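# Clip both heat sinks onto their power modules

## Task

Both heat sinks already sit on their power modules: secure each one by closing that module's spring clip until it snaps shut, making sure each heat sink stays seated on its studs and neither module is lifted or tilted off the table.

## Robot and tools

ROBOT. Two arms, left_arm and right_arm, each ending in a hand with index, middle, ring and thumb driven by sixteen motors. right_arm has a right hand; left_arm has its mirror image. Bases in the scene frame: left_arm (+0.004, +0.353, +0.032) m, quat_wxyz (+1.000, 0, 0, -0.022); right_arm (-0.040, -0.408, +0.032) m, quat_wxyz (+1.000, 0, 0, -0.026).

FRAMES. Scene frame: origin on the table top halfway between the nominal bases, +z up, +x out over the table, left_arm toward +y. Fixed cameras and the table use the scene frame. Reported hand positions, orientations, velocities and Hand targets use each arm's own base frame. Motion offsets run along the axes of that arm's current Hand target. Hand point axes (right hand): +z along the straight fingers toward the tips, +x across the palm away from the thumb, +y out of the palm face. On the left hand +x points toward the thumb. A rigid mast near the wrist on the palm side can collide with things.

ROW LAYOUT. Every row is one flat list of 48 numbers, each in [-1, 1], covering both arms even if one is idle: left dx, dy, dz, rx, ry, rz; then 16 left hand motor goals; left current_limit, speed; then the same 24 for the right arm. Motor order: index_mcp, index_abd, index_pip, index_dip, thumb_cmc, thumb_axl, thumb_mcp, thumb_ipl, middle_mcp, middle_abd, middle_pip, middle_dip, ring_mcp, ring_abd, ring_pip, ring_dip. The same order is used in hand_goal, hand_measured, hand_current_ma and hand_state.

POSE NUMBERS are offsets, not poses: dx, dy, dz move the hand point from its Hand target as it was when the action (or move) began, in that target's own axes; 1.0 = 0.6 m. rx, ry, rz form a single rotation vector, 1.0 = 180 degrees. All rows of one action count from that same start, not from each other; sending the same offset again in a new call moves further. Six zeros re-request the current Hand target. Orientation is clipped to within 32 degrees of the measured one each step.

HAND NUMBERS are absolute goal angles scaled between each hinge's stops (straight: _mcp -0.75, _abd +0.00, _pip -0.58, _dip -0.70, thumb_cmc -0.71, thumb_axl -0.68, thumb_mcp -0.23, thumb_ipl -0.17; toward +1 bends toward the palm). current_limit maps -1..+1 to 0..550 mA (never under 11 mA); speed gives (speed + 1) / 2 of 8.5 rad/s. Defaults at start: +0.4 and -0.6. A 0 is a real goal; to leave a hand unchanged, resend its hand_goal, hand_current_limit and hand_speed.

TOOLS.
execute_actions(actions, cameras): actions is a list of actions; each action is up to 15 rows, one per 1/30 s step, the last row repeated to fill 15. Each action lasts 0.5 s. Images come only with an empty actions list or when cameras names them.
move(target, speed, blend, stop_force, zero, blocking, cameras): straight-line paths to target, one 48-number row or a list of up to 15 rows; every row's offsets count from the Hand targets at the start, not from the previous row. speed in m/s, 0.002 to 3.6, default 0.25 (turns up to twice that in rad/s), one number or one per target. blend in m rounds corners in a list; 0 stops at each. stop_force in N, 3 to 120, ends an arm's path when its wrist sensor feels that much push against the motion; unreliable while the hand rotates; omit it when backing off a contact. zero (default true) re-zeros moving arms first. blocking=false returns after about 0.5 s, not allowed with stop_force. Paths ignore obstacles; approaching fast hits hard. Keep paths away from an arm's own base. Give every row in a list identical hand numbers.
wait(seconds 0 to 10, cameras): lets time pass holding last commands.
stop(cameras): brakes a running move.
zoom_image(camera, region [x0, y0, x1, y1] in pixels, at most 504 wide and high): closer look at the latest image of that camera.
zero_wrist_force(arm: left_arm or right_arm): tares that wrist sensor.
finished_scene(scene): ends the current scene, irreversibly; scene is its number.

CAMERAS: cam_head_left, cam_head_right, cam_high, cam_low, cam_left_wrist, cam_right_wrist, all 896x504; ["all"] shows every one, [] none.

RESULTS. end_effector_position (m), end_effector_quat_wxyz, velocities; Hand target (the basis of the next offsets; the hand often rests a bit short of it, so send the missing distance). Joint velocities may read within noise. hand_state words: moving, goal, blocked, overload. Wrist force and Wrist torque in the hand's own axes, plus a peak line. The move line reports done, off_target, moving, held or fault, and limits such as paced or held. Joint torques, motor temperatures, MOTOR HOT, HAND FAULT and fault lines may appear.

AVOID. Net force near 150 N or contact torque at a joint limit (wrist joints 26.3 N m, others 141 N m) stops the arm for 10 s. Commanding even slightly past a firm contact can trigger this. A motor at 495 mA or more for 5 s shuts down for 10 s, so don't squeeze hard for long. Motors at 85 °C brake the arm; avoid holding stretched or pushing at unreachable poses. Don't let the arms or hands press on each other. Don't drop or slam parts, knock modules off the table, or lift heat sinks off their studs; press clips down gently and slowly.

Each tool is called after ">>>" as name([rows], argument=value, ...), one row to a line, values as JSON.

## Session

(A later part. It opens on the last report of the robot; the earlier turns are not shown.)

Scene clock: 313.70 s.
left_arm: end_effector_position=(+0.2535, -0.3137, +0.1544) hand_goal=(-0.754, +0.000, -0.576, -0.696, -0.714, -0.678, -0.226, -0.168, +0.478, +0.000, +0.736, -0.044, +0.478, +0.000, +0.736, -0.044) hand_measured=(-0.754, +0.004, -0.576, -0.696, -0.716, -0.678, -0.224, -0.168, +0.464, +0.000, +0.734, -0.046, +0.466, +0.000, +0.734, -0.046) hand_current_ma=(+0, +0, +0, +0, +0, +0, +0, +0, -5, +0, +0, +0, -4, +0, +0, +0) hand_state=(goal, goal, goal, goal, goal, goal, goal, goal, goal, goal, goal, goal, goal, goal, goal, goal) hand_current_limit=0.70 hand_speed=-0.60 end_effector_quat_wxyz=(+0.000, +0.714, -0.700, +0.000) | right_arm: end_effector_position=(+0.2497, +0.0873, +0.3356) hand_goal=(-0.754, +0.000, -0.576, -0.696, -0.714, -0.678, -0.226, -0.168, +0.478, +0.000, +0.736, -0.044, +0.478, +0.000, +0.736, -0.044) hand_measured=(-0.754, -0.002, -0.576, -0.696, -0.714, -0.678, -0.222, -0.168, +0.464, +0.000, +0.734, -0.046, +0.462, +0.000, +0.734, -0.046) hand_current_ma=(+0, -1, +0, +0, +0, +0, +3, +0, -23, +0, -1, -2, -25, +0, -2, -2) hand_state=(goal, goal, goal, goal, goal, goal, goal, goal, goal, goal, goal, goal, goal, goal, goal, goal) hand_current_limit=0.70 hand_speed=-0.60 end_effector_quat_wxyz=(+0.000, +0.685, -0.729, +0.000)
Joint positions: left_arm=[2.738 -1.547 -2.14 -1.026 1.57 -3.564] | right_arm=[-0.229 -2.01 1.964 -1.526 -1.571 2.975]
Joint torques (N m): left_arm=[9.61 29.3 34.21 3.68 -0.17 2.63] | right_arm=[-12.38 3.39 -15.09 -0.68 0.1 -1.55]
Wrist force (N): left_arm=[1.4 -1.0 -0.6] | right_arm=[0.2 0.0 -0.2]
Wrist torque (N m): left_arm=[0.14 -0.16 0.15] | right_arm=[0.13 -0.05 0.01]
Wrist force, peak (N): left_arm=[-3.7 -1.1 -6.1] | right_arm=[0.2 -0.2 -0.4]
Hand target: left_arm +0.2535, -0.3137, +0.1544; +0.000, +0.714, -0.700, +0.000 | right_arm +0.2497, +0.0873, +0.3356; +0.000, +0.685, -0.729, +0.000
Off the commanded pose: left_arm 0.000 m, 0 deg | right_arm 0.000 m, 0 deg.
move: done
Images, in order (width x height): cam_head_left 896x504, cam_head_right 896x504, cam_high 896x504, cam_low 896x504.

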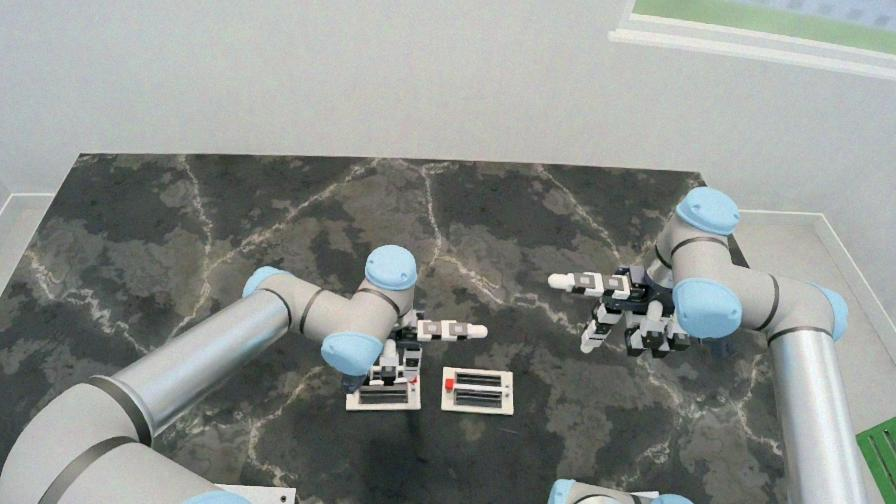

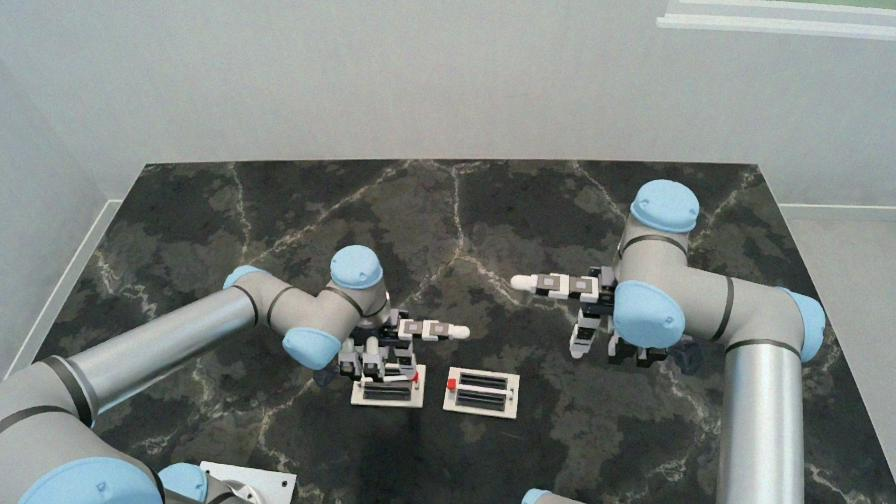

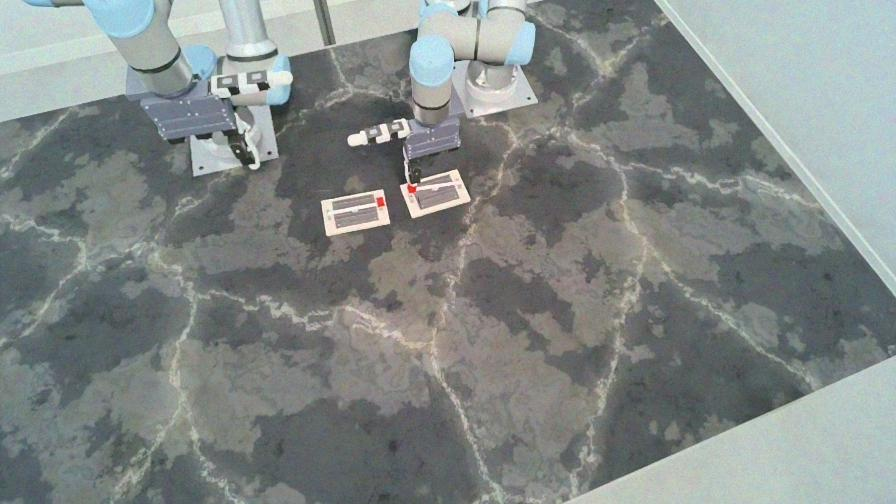

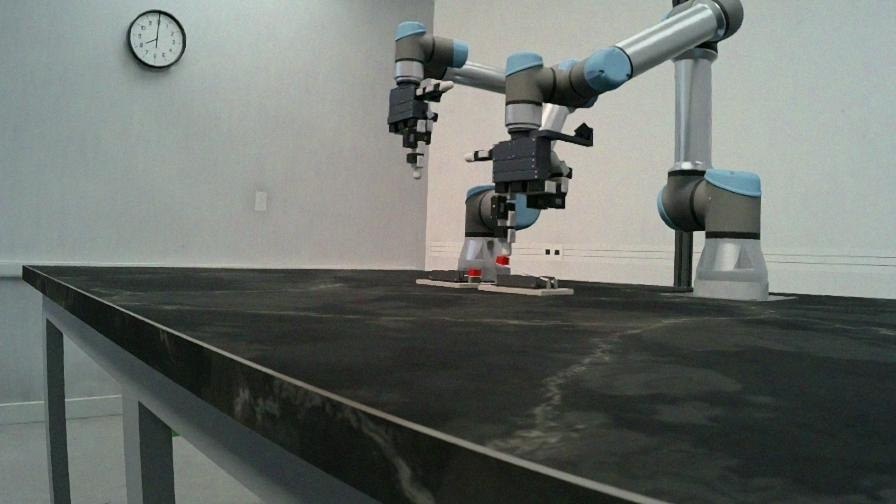

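>>> move([
  [0,0,-0.01,0,0,0,-0.754,0,-0.576,-0.696,-0.714,-0.678,-0.226,-0.168,0.478,0,0.736,-0.044,0.478,0,0.736,-0.044,0.7,-0.6,0,0,0,0,0,0,-0.754,0,-0.576,-0.696,-0.714,-0.678,-0.226,-0.168,0.478,0,0.736,-0.044,0.478,0,0.736,-0.044,0.7,-0.6],
  [0.015,-0.0067,-0.01,0,0,0,-0.754,0,-0.576,-0.696,-0.714,-0.678,-0.226,-0.168,0.478,0,0.736,-0.044,0.478,0,0.736,-0.044,0.7,-0.6,0,0,0,0,0,0,-0.754,0,-0.576,-0.696,-0.714,-0.678,-0.226,-0.168,0.478,0,0.736,-0.044,0.478,0,0.736,-0.044,0.7,-0.6],
  [0.015,-0.0067,0.03,0,0,0,-0.754,0,-0.576,-0.696,-0.714,-0.678,-0.226,-0.168,0.478,0,0.736,-0.044,0.478,0,0.736,-0.044,0.7,-0.6,0,0,0,0,0,0,-0.754,0,-0.576,-0.696,-0.714,-0.678,-0.226,-0.168,0.478,0,0.736,-0.044,0.478,0,0.736,-0.044,0.7,-0.6],
], speed=0.02, stop_force=12, cameras=["cam_low","cam_high","cam_head_left","cam_head_right"])

>>> zoom_image(camera="cam_head_right", region=[385, 345, 445, 395])

>>> zoom_image(camera="cam_head_left", region=[385, 345, 445, 395])

>>> zoom_image(camera="cam_low", region=[480, 235, 530, 280])

>>> zoom_image(camera="cam_high", region=[390, 160, 440, 205])

Scene clock: 346.50 s.
left_arm: end_effector_position=(+0.2577, -0.3226, +0.1364) hand_goal=(-0.754, +0.000, -0.576, -0.696, -0.714, -0.678, -0.226, -0.168, +0.478, +0.000, +0.736, -0.044, +0.478, +0.000, +0.736, -0.044) hand_measured=(-0.754, +0.002, -0.576, -0.696, -0.716, -0.678, -0.224, -0.168, +0.464, +0.000, +0.734, -0.046, +0.466, +0.000, +0.734, -0.046) hand_current_ma=(+0, +0, +0, +0, +0, +0, +0, +0, -5, +0, +0, +0, -4, +0, +0, +0) hand_state=(goal, goal, goal, goal, goal, goal, goal, goal, goal, goal, goal, goal, goal, goal, goal, goal) hand_current_limit=0.70 hand_speed=-0.60 end_effector_quat_wxyz=(+0.000, +0.714, -0.700, +0.000) | right_arm: end_effector_position=(+0.2497, +0.0873, +0.3356) hand_goal=(-0.754, +0.000, -0.576, -0.696, -0.714, -0.678, -0.226, -0.168, +0.478, +0.000, +0.736, -0.044, +0.478, +0.000, +0.736, -0.044) hand_measured=(-0.754, -0.002, -0.576, -0.696, -0.714, -0.678, -0.222, -0.168, +0.464, +0.000, +0.734, -0.046, +0.462, +0.000, +0.734, -0.046) hand_current_ma=(+0, -1, +0, +0, +0, +0, +3, +0, -23, +0, -1, -2, -25, +0, -2, -2) hand_state=(goal, goal, goal, goal, goal, goal, goal, goal, goal, goal, goal, goal, goal, goal, goal, goal) hand_current_limit=0.70 hand_speed=-0.60 end_effector_quat_wxyz=(+0.000, +0.685, -0.729, +0.000)
Joint positions: left_arm=[2.723 -1.596 -2.145 -0.972 1.57 -3.579] | right_arm=[-0.229 -2.01 1.964 -1.526 -1.571 2.975]
Joint torques (N m): left_arm=[7.05 31.19 33.86 0.87 -0.52 1.43] | right_arm=[-12.93 1.67 -14.32 -0.94 0.62 -1.31]
Wrist force (N): left_arm=[1.6 -1.0 -0.4] | right_arm=[0.0 -0.1 -0.1]
Wrist torque (N m): left_arm=[0.12 -0.18 0.19] | right_arm=[0.11 -0.02 -0.02]
Wrist force, peak (N): left_arm=[1.9 -1.0 -0.5] | right_arm=[0.0 -0.3 -0.3]
Hand target: left_arm +0.2577, -0.3227, +0.1364; +0.000, +0.714, -0.700, +0.000 | right_arm +0.2497, +0.0873, +0.3356; +0.000, +0.685, -0.729, +0.000
Off the commanded pose: left_arm 0.000 m, 0 deg | right_arm 0.000 m, 0 deg.
move: done
Images, in order (width x height): cam_head_left 896x504, cam_head_right 896x504, cam_high 896x504, cam_low 896x504.

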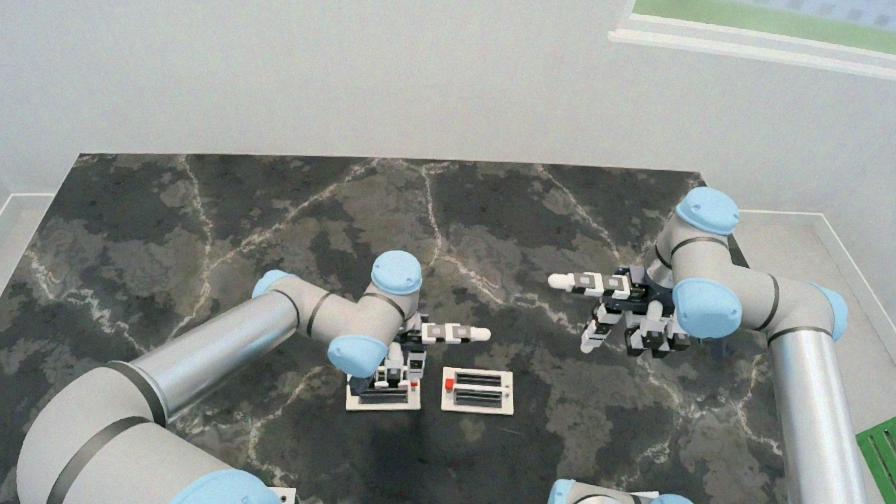

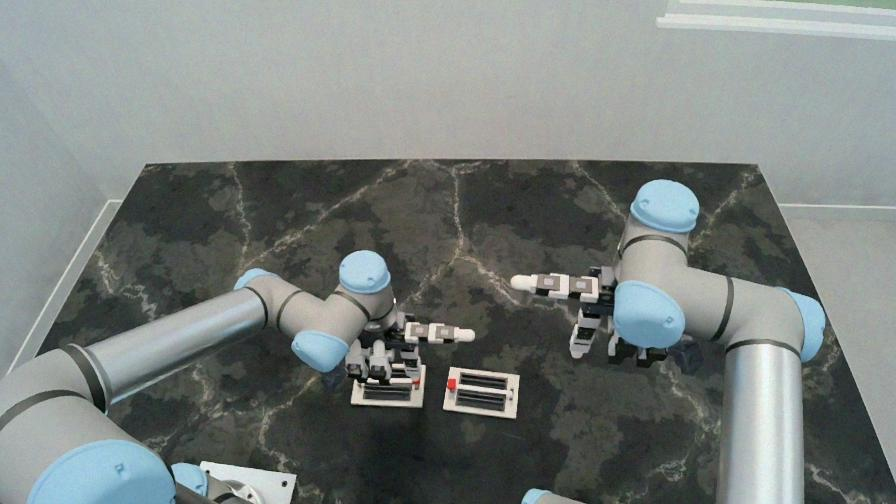

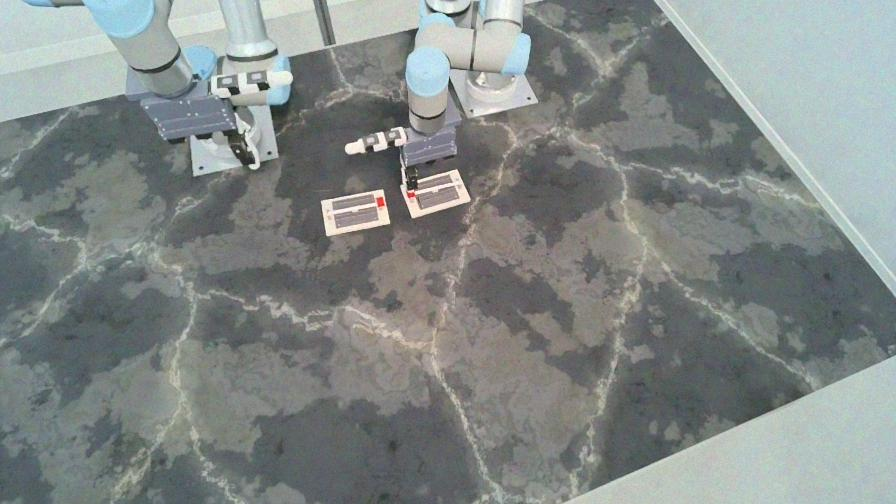

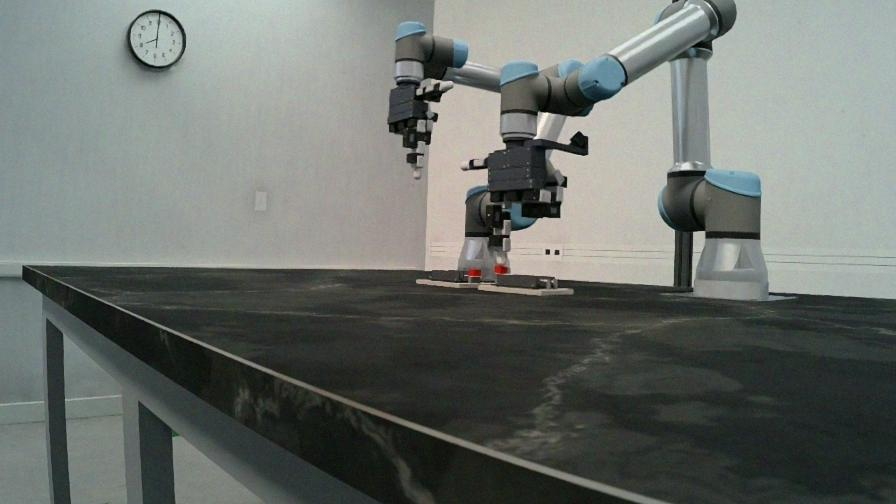

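Scaled by 8.400.

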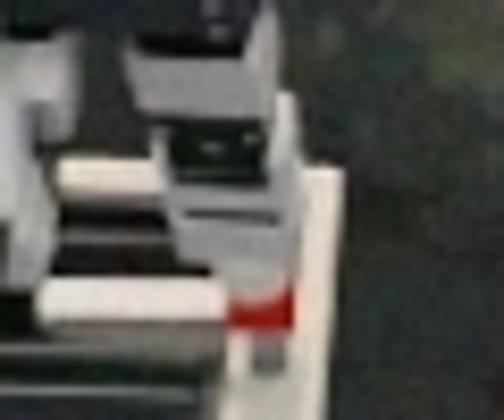

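Scaled by 8.400.

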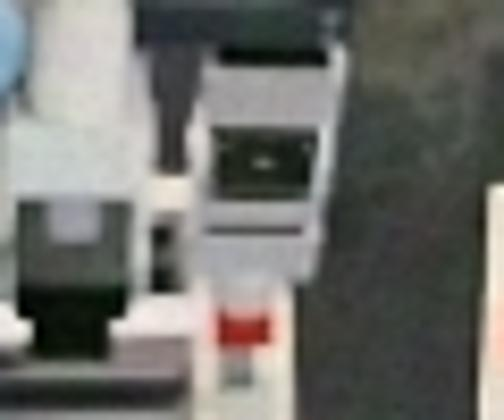

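Scaled by 10.080.

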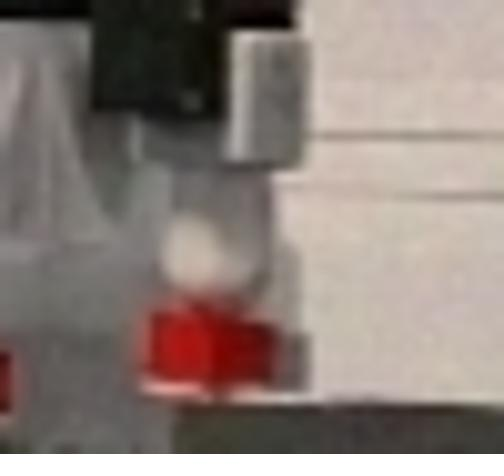

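Scaled by 10.080.

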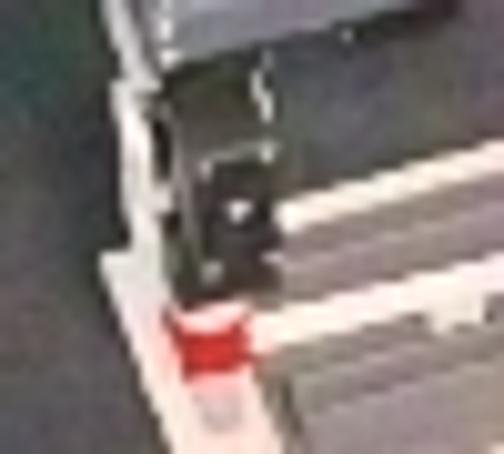

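>>> move(target=[0,0,0.05,0,0,0,-0.754,0,-0.576,-0.696,-0.714,-0.678,-0.226,-0.168,0.478,0,0.736,-0.044,0.478,0,0.736,-0.044,0.7,-0.6,0,0,0,0,0,0,-0.754,0,-0.576,-0.696,-0.714,-0.678,-0.226,-0.168,0.478,0,0.736,-0.044,0.478,0,0.736,-0.044,0.7,-0.6], speed=0.015, stop_force=25, cameras=["cam_low"])

>>> zoom_image(camera="cam_low", region=[440, 220, 600, 310])

Scene clock: 350.97 s.
left_arm: end_effector_position=(+0.2577, -0.3227, +0.1252) hand_goal=(-0.754, +0.000, -0.576, -0.696, -0.714, -0.678, -0.226, -0.168, +0.478, +0.000, +0.736, -0.044, +0.478, +0.000, +0.736, -0.044) hand_measured=(-0.754, -0.002, -0.576, -0.696, -0.716, -0.678, -0.224, -0.168, +0.464, +0.000, +0.734, -0.046, +0.466, +0.000, +0.734, -0.046) hand_current_ma=(+0, +0, +0, +0, +0, +0, +0, +0, -5, +0, +0, +0, -4, +0, +0, +0) hand_state=(goal, goal, goal, goal, goal, goal, goal, goal, goal, goal, goal, goal, goal, goal, goal, goal) hand_current_limit=0.70 hand_speed=-0.60 end_effector_quat_wxyz=(+0.000, +0.714, -0.700, +0.000) | right_arm: end_effector_position=(+0.2497, +0.0873, +0.3356) hand_goal=(-0.754, +0.000, -0.576, -0.696, -0.714, -0.678, -0.226, -0.168, +0.478, +0.000, +0.736, -0.044, +0.478, +0.000, +0.736, -0.044) hand_measured=(-0.754, -0.002, -0.576, -0.696, -0.714, -0.678, -0.222, -0.168, +0.464, +0.000, +0.734, -0.046, +0.462, +0.000, +0.734, -0.046) hand_current_ma=(+0, -1, +0, +0, +0, +0, +3, +0, -23, +0, -1, -2, -25, +0, -2, -2) hand_state=(goal, goal, goal, goal, goal, goal, goal, goal, goal, goal, goal, goal, goal, goal, goal, goal) hand_current_limit=0.70 hand_speed=-0.60 end_effector_quat_wxyz=(+0.000, +0.685, -0.729, +0.000)
Joint positions: left_arm=[2.723 -1.614 -2.161 -0.938 1.57 -3.579] | right_arm=[-0.229 -2.01 1.964 -1.526 -1.571 2.975]
Joint torques (N m): left_arm=[-3.42 18.61 21.23 0.83 0.34 -1.67] | right_arm=[-12.54 0.4 -14.61 -0.89 0.76 -1.29]
Wrist force (N): left_arm=[1.6 -1.4 -26.8] | right_arm=[0.2 0.1 -0.3]
Wrist torque (N m): left_arm=[2.18 0.48 0.20] | right_arm=[0.14 -0.03 0.00]
Wrist force, peak (N): left_arm=[1.6 -1.5 -37.2] | right_arm=[0.3 -0.1 -0.3]
Hand target: left_arm +0.2577, -0.3227, +0.1252; +0.000, +0.714, -0.700, +0.000 (not the last commanded pose) | right_arm +0.2497, +0.0873, +0.3356; +0.000, +0.685, -0.729, +0.000
Off the commanded pose: left_arm 0.019 m, 0 deg | right_arm 0.000 m, 0 deg.
move: contact (left_arm)
Images, in order (width x height): cam_low 896x504.

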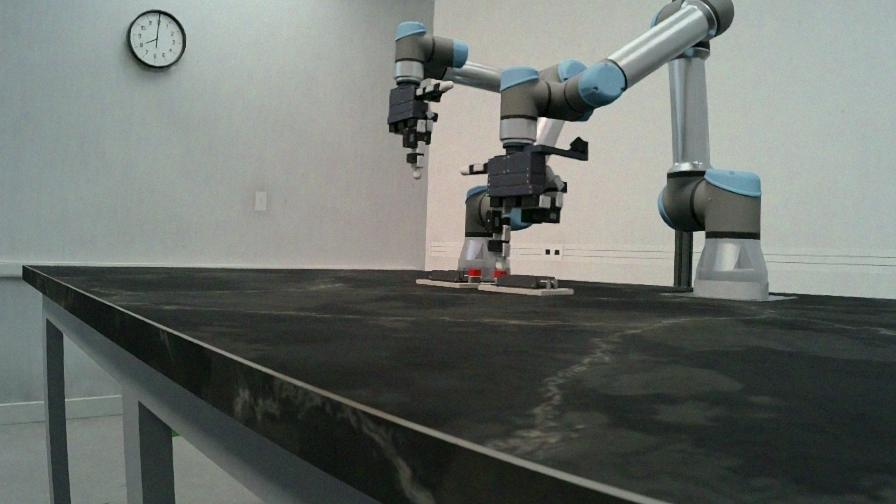

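Scaled by 3.150.

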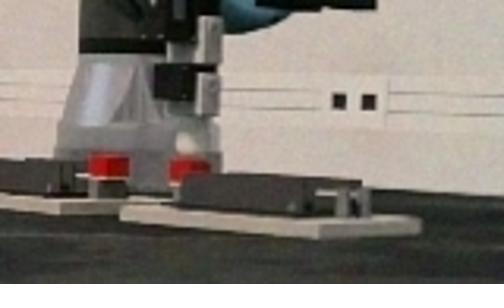

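>>> move([
  [0,0,-0.05,0,0,0,-0.754,0,-0.576,-0.696,-0.714,-0.678,-0.226,-0.168,0.478,0,0.736,-0.044,0.478,0,0.736,-0.044,0.7,-0.6,0,0,0,0,0,0,-0.754,0,-0.576,-0.696,-0.714,-0.678,-0.226,-0.168,0.478,0,0.736,-0.044,0.478,0,0.736,-0.044,0.7,-0.6],
  [0,0,-0.25,0,0,0,-0.754,0,-0.576,-0.696,-0.714,-0.678,-0.226,-0.168,0.478,0,0.736,-0.044,0.478,0,0.736,-0.044,0.7,-0.6,0,0,0,0,0,0,-0.754,0,-0.576,-0.696,-0.714,-0.678,-0.226,-0.168,0.478,0,0.736,-0.044,0.478,0,0.736,-0.044,0.7,-0.6],
  [-0.4,0,-0.25,0,0,0,-0.754,0,-0.576,-0.696,-0.714,-0.678,-0.226,-0.168,0.478,0,0.736,-0.044,0.478,0,0.736,-0.044,0.7,-0.6,0,0,0,0,0,0,-0.754,0,-0.576,-0.696,-0.714,-0.678,-0.226,-0.168,0.478,0,0.736,-0.044,0.478,0,0.736,-0.044,0.7,-0.6],
], speed=[0.05,0.2,0.25], blend=[0.01,0.05,0], cameras=["all"])

>>> zoom_image(camera="cam_low", region=[410, 220, 590, 310])

>>> zoom_image(camera="cam_head_left", region=[330, 350, 530, 430])

>>> zoom_image(camera="cam_high", region=[310, 160, 490, 245])

Scene clock: 359.73 s.
left_arm: end_effector_position=(+0.2533, -0.0828, +0.2752) hand_goal=(-0.754, +0.000, -0.576, -0.696, -0.714, -0.678, -0.226, -0.168, +0.478, +0.000, +0.736, -0.044, +0.478, +0.000, +0.736, -0.044) hand_measured=(-0.754, -0.002, -0.576, -0.696, -0.716, -0.678, -0.224, -0.168, +0.464, +0.000, +0.734, -0.046, +0.466, +0.000, +0.734, -0.046) hand_current_ma=(+0, +0, +0, +0, +0, +0, +0, +0, -5, +0, +0, +0, -4, +0, +0, +0) hand_state=(goal, goal, goal, goal, goal, goal, goal, goal, goal, goal, goal, goal, goal, goal, goal, goal) hand_current_limit=0.70 hand_speed=-0.60 end_effector_quat_wxyz=(+0.000, +0.714, -0.700, +0.000) | right_arm: end_effector_position=(+0.2497, +0.0873, +0.3356) hand_goal=(-0.754, +0.000, -0.576, -0.696, -0.714, -0.678, -0.226, -0.168, +0.478, +0.000, +0.736, -0.044, +0.478, +0.000, +0.736, -0.044) hand_measured=(-0.754, -0.002, -0.576, -0.696, -0.714, -0.678, -0.222, -0.168, +0.464, +0.000, +0.734, -0.046, +0.462, +0.000, +0.734, -0.046) hand_current_ma=(+0, -1, +0, +0, +0, +0, +3, +0, -23, +0, -1, -2, -25, +0, -2, -2) hand_state=(goal, goal, goal, goal, goal, goal, goal, goal, goal, goal, goal, goal, goal, goal, goal, goal) hand_current_limit=0.70 hand_speed=-0.60 end_effector_quat_wxyz=(+0.000, +0.685, -0.729, +0.000)
Joint positions: left_arm=[3.369 -1.151 -2.107 -1.454 1.571 -2.933] | right_arm=[-0.229 -2.01 1.964 -1.526 -1.571 2.975]
Joint torques (N m): left_arm=[8.48 0.94 36.86 3.85 2.05 2.36] | right_arm=[-11.11 -0.54 -15.07 -1.06 0.63 -1.33]
Wrist force (N): left_arm=[1.2 -1.0 -0.4] | right_arm=[0.0 -0.2 -0.1]
Wrist torque (N m): left_arm=[0.14 -0.15 0.19] | right_arm=[0.09 -0.02 -0.02]
Wrist force, peak (N): left_arm=[1.9 -1.4 -27.2] | right_arm=[0.2 -0.3 -0.2]
Hand target: left_arm +0.2534, -0.0827, +0.2752; +0.000, +0.714, -0.700, +0.000 | right_arm +0.2497, +0.0873, +0.3356; +0.000, +0.685, -0.729, +0.000
Off the commanded pose: left_arm 0.000 m, 0 deg | right_arm 0.000 m, 0 deg.
move: done
camera_calibration:
cam_left_wrist: T_world_to_cam=[[0.614412, 0.788985, -0.000129318, -0.128639], [0.552552, -0.430175, 0.713888, -0.418721], [0.563191, -0.438693, -0.70026, 0.141906], [0, 0, 0, 1]] pos_world=[0.230482, -0.0163763, 0.398275]
cam_right_wrist: T_world_to_cam=[[-0.587816, 0.808149, -0.0369728, 0.126798], [0.570975, 0.446814, 0.688726, -0.452655], [0.573114, 0.383734, -0.724078, 0.194721], [0, 0, 0, 1]] pos_world=[0.221391, 0.0250603, 0.457436]

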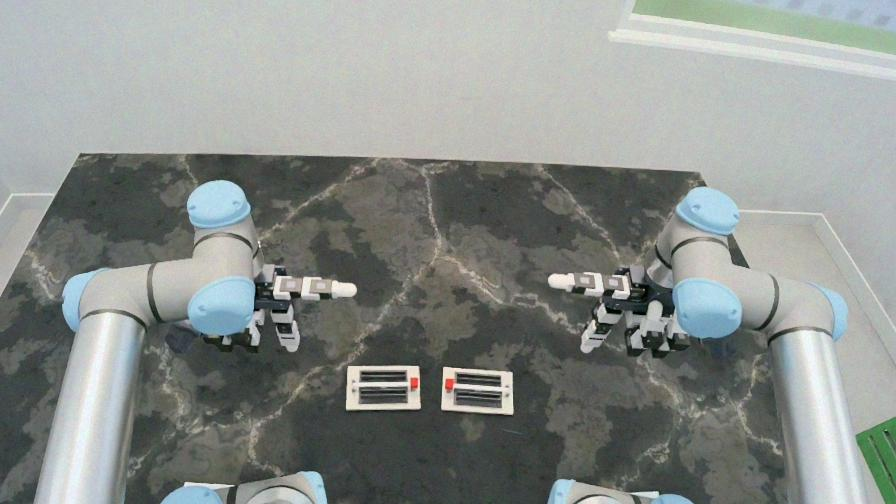

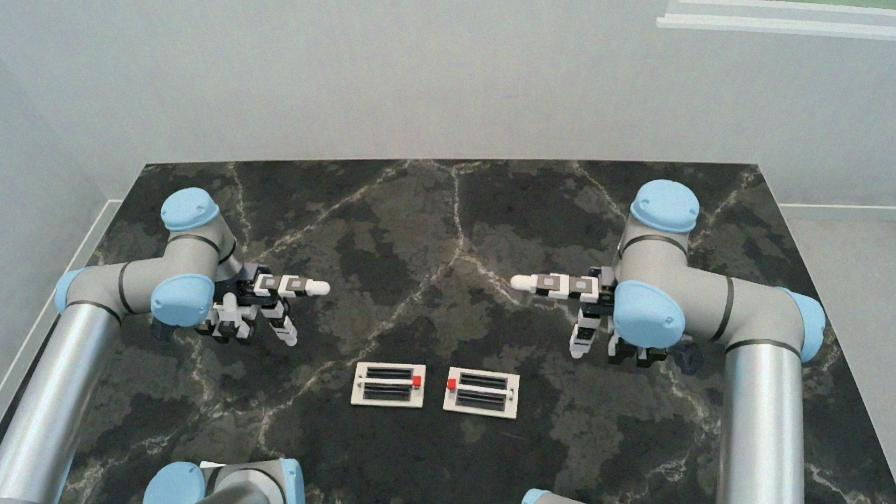

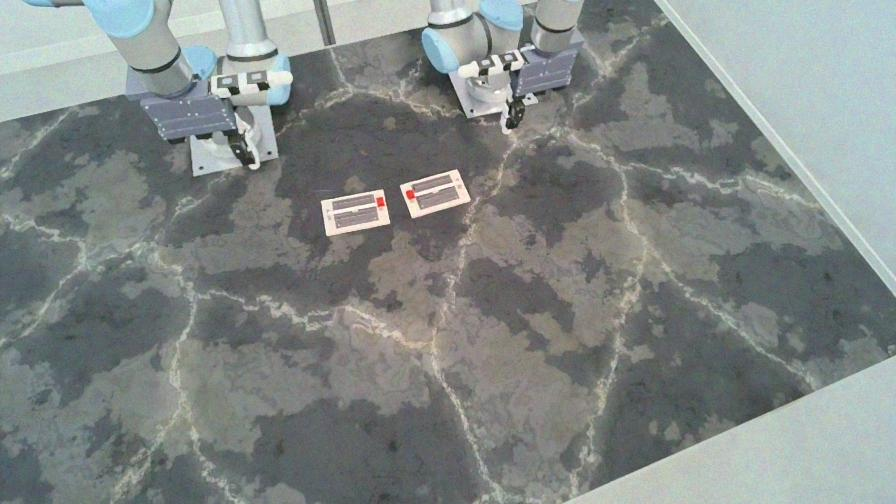

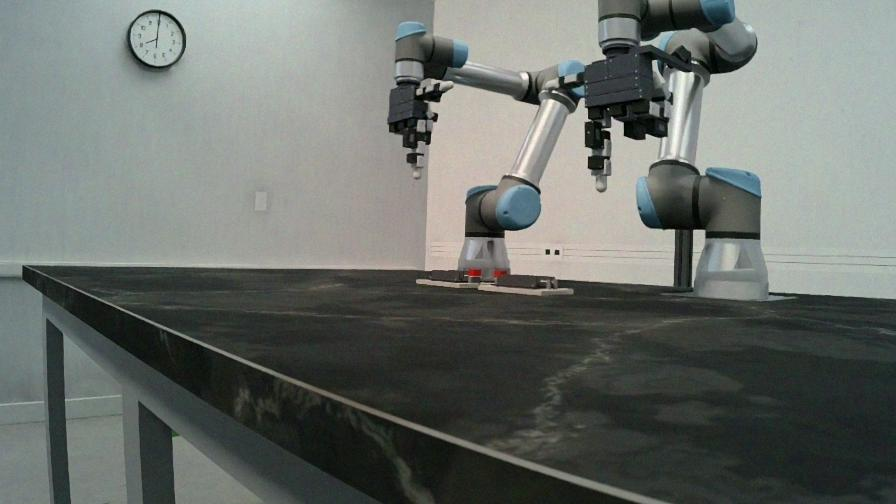

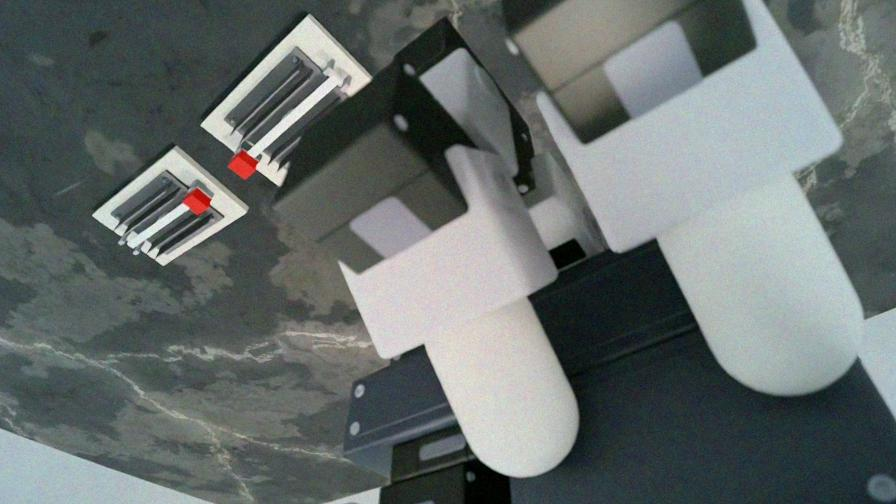

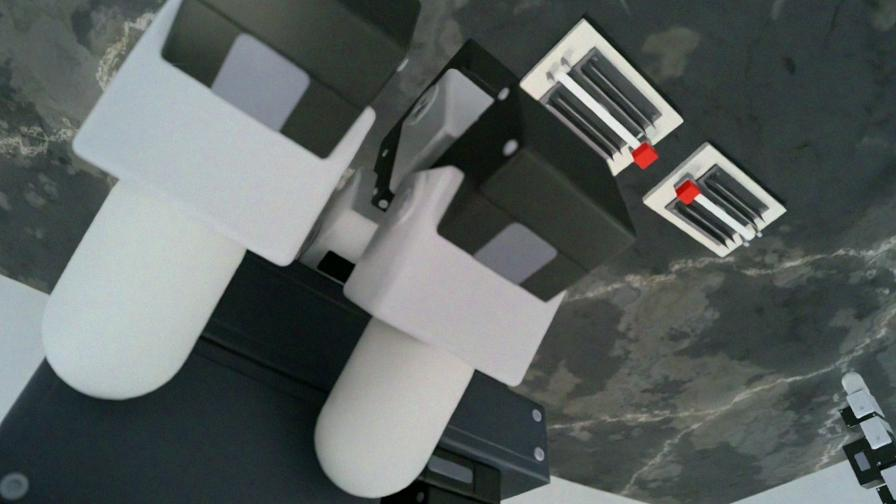

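Scaled by 2.800.

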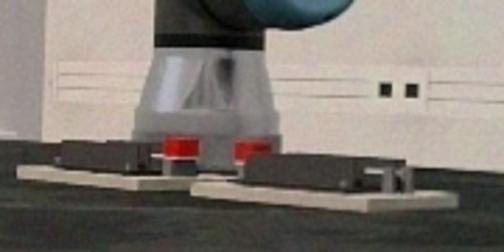

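Scaled by 2.520.

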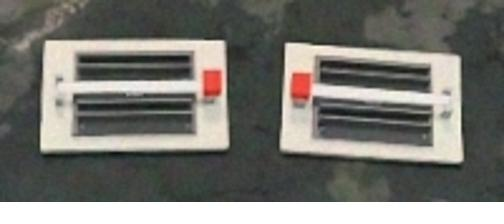

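Scaled by 2.800.

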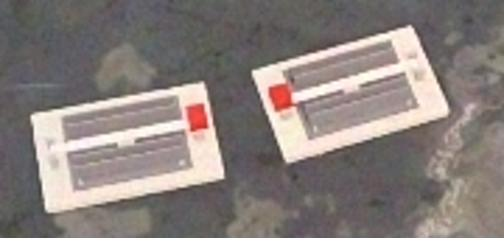

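>>> finished_scene(scene=2)

The scene is finished: the task was done.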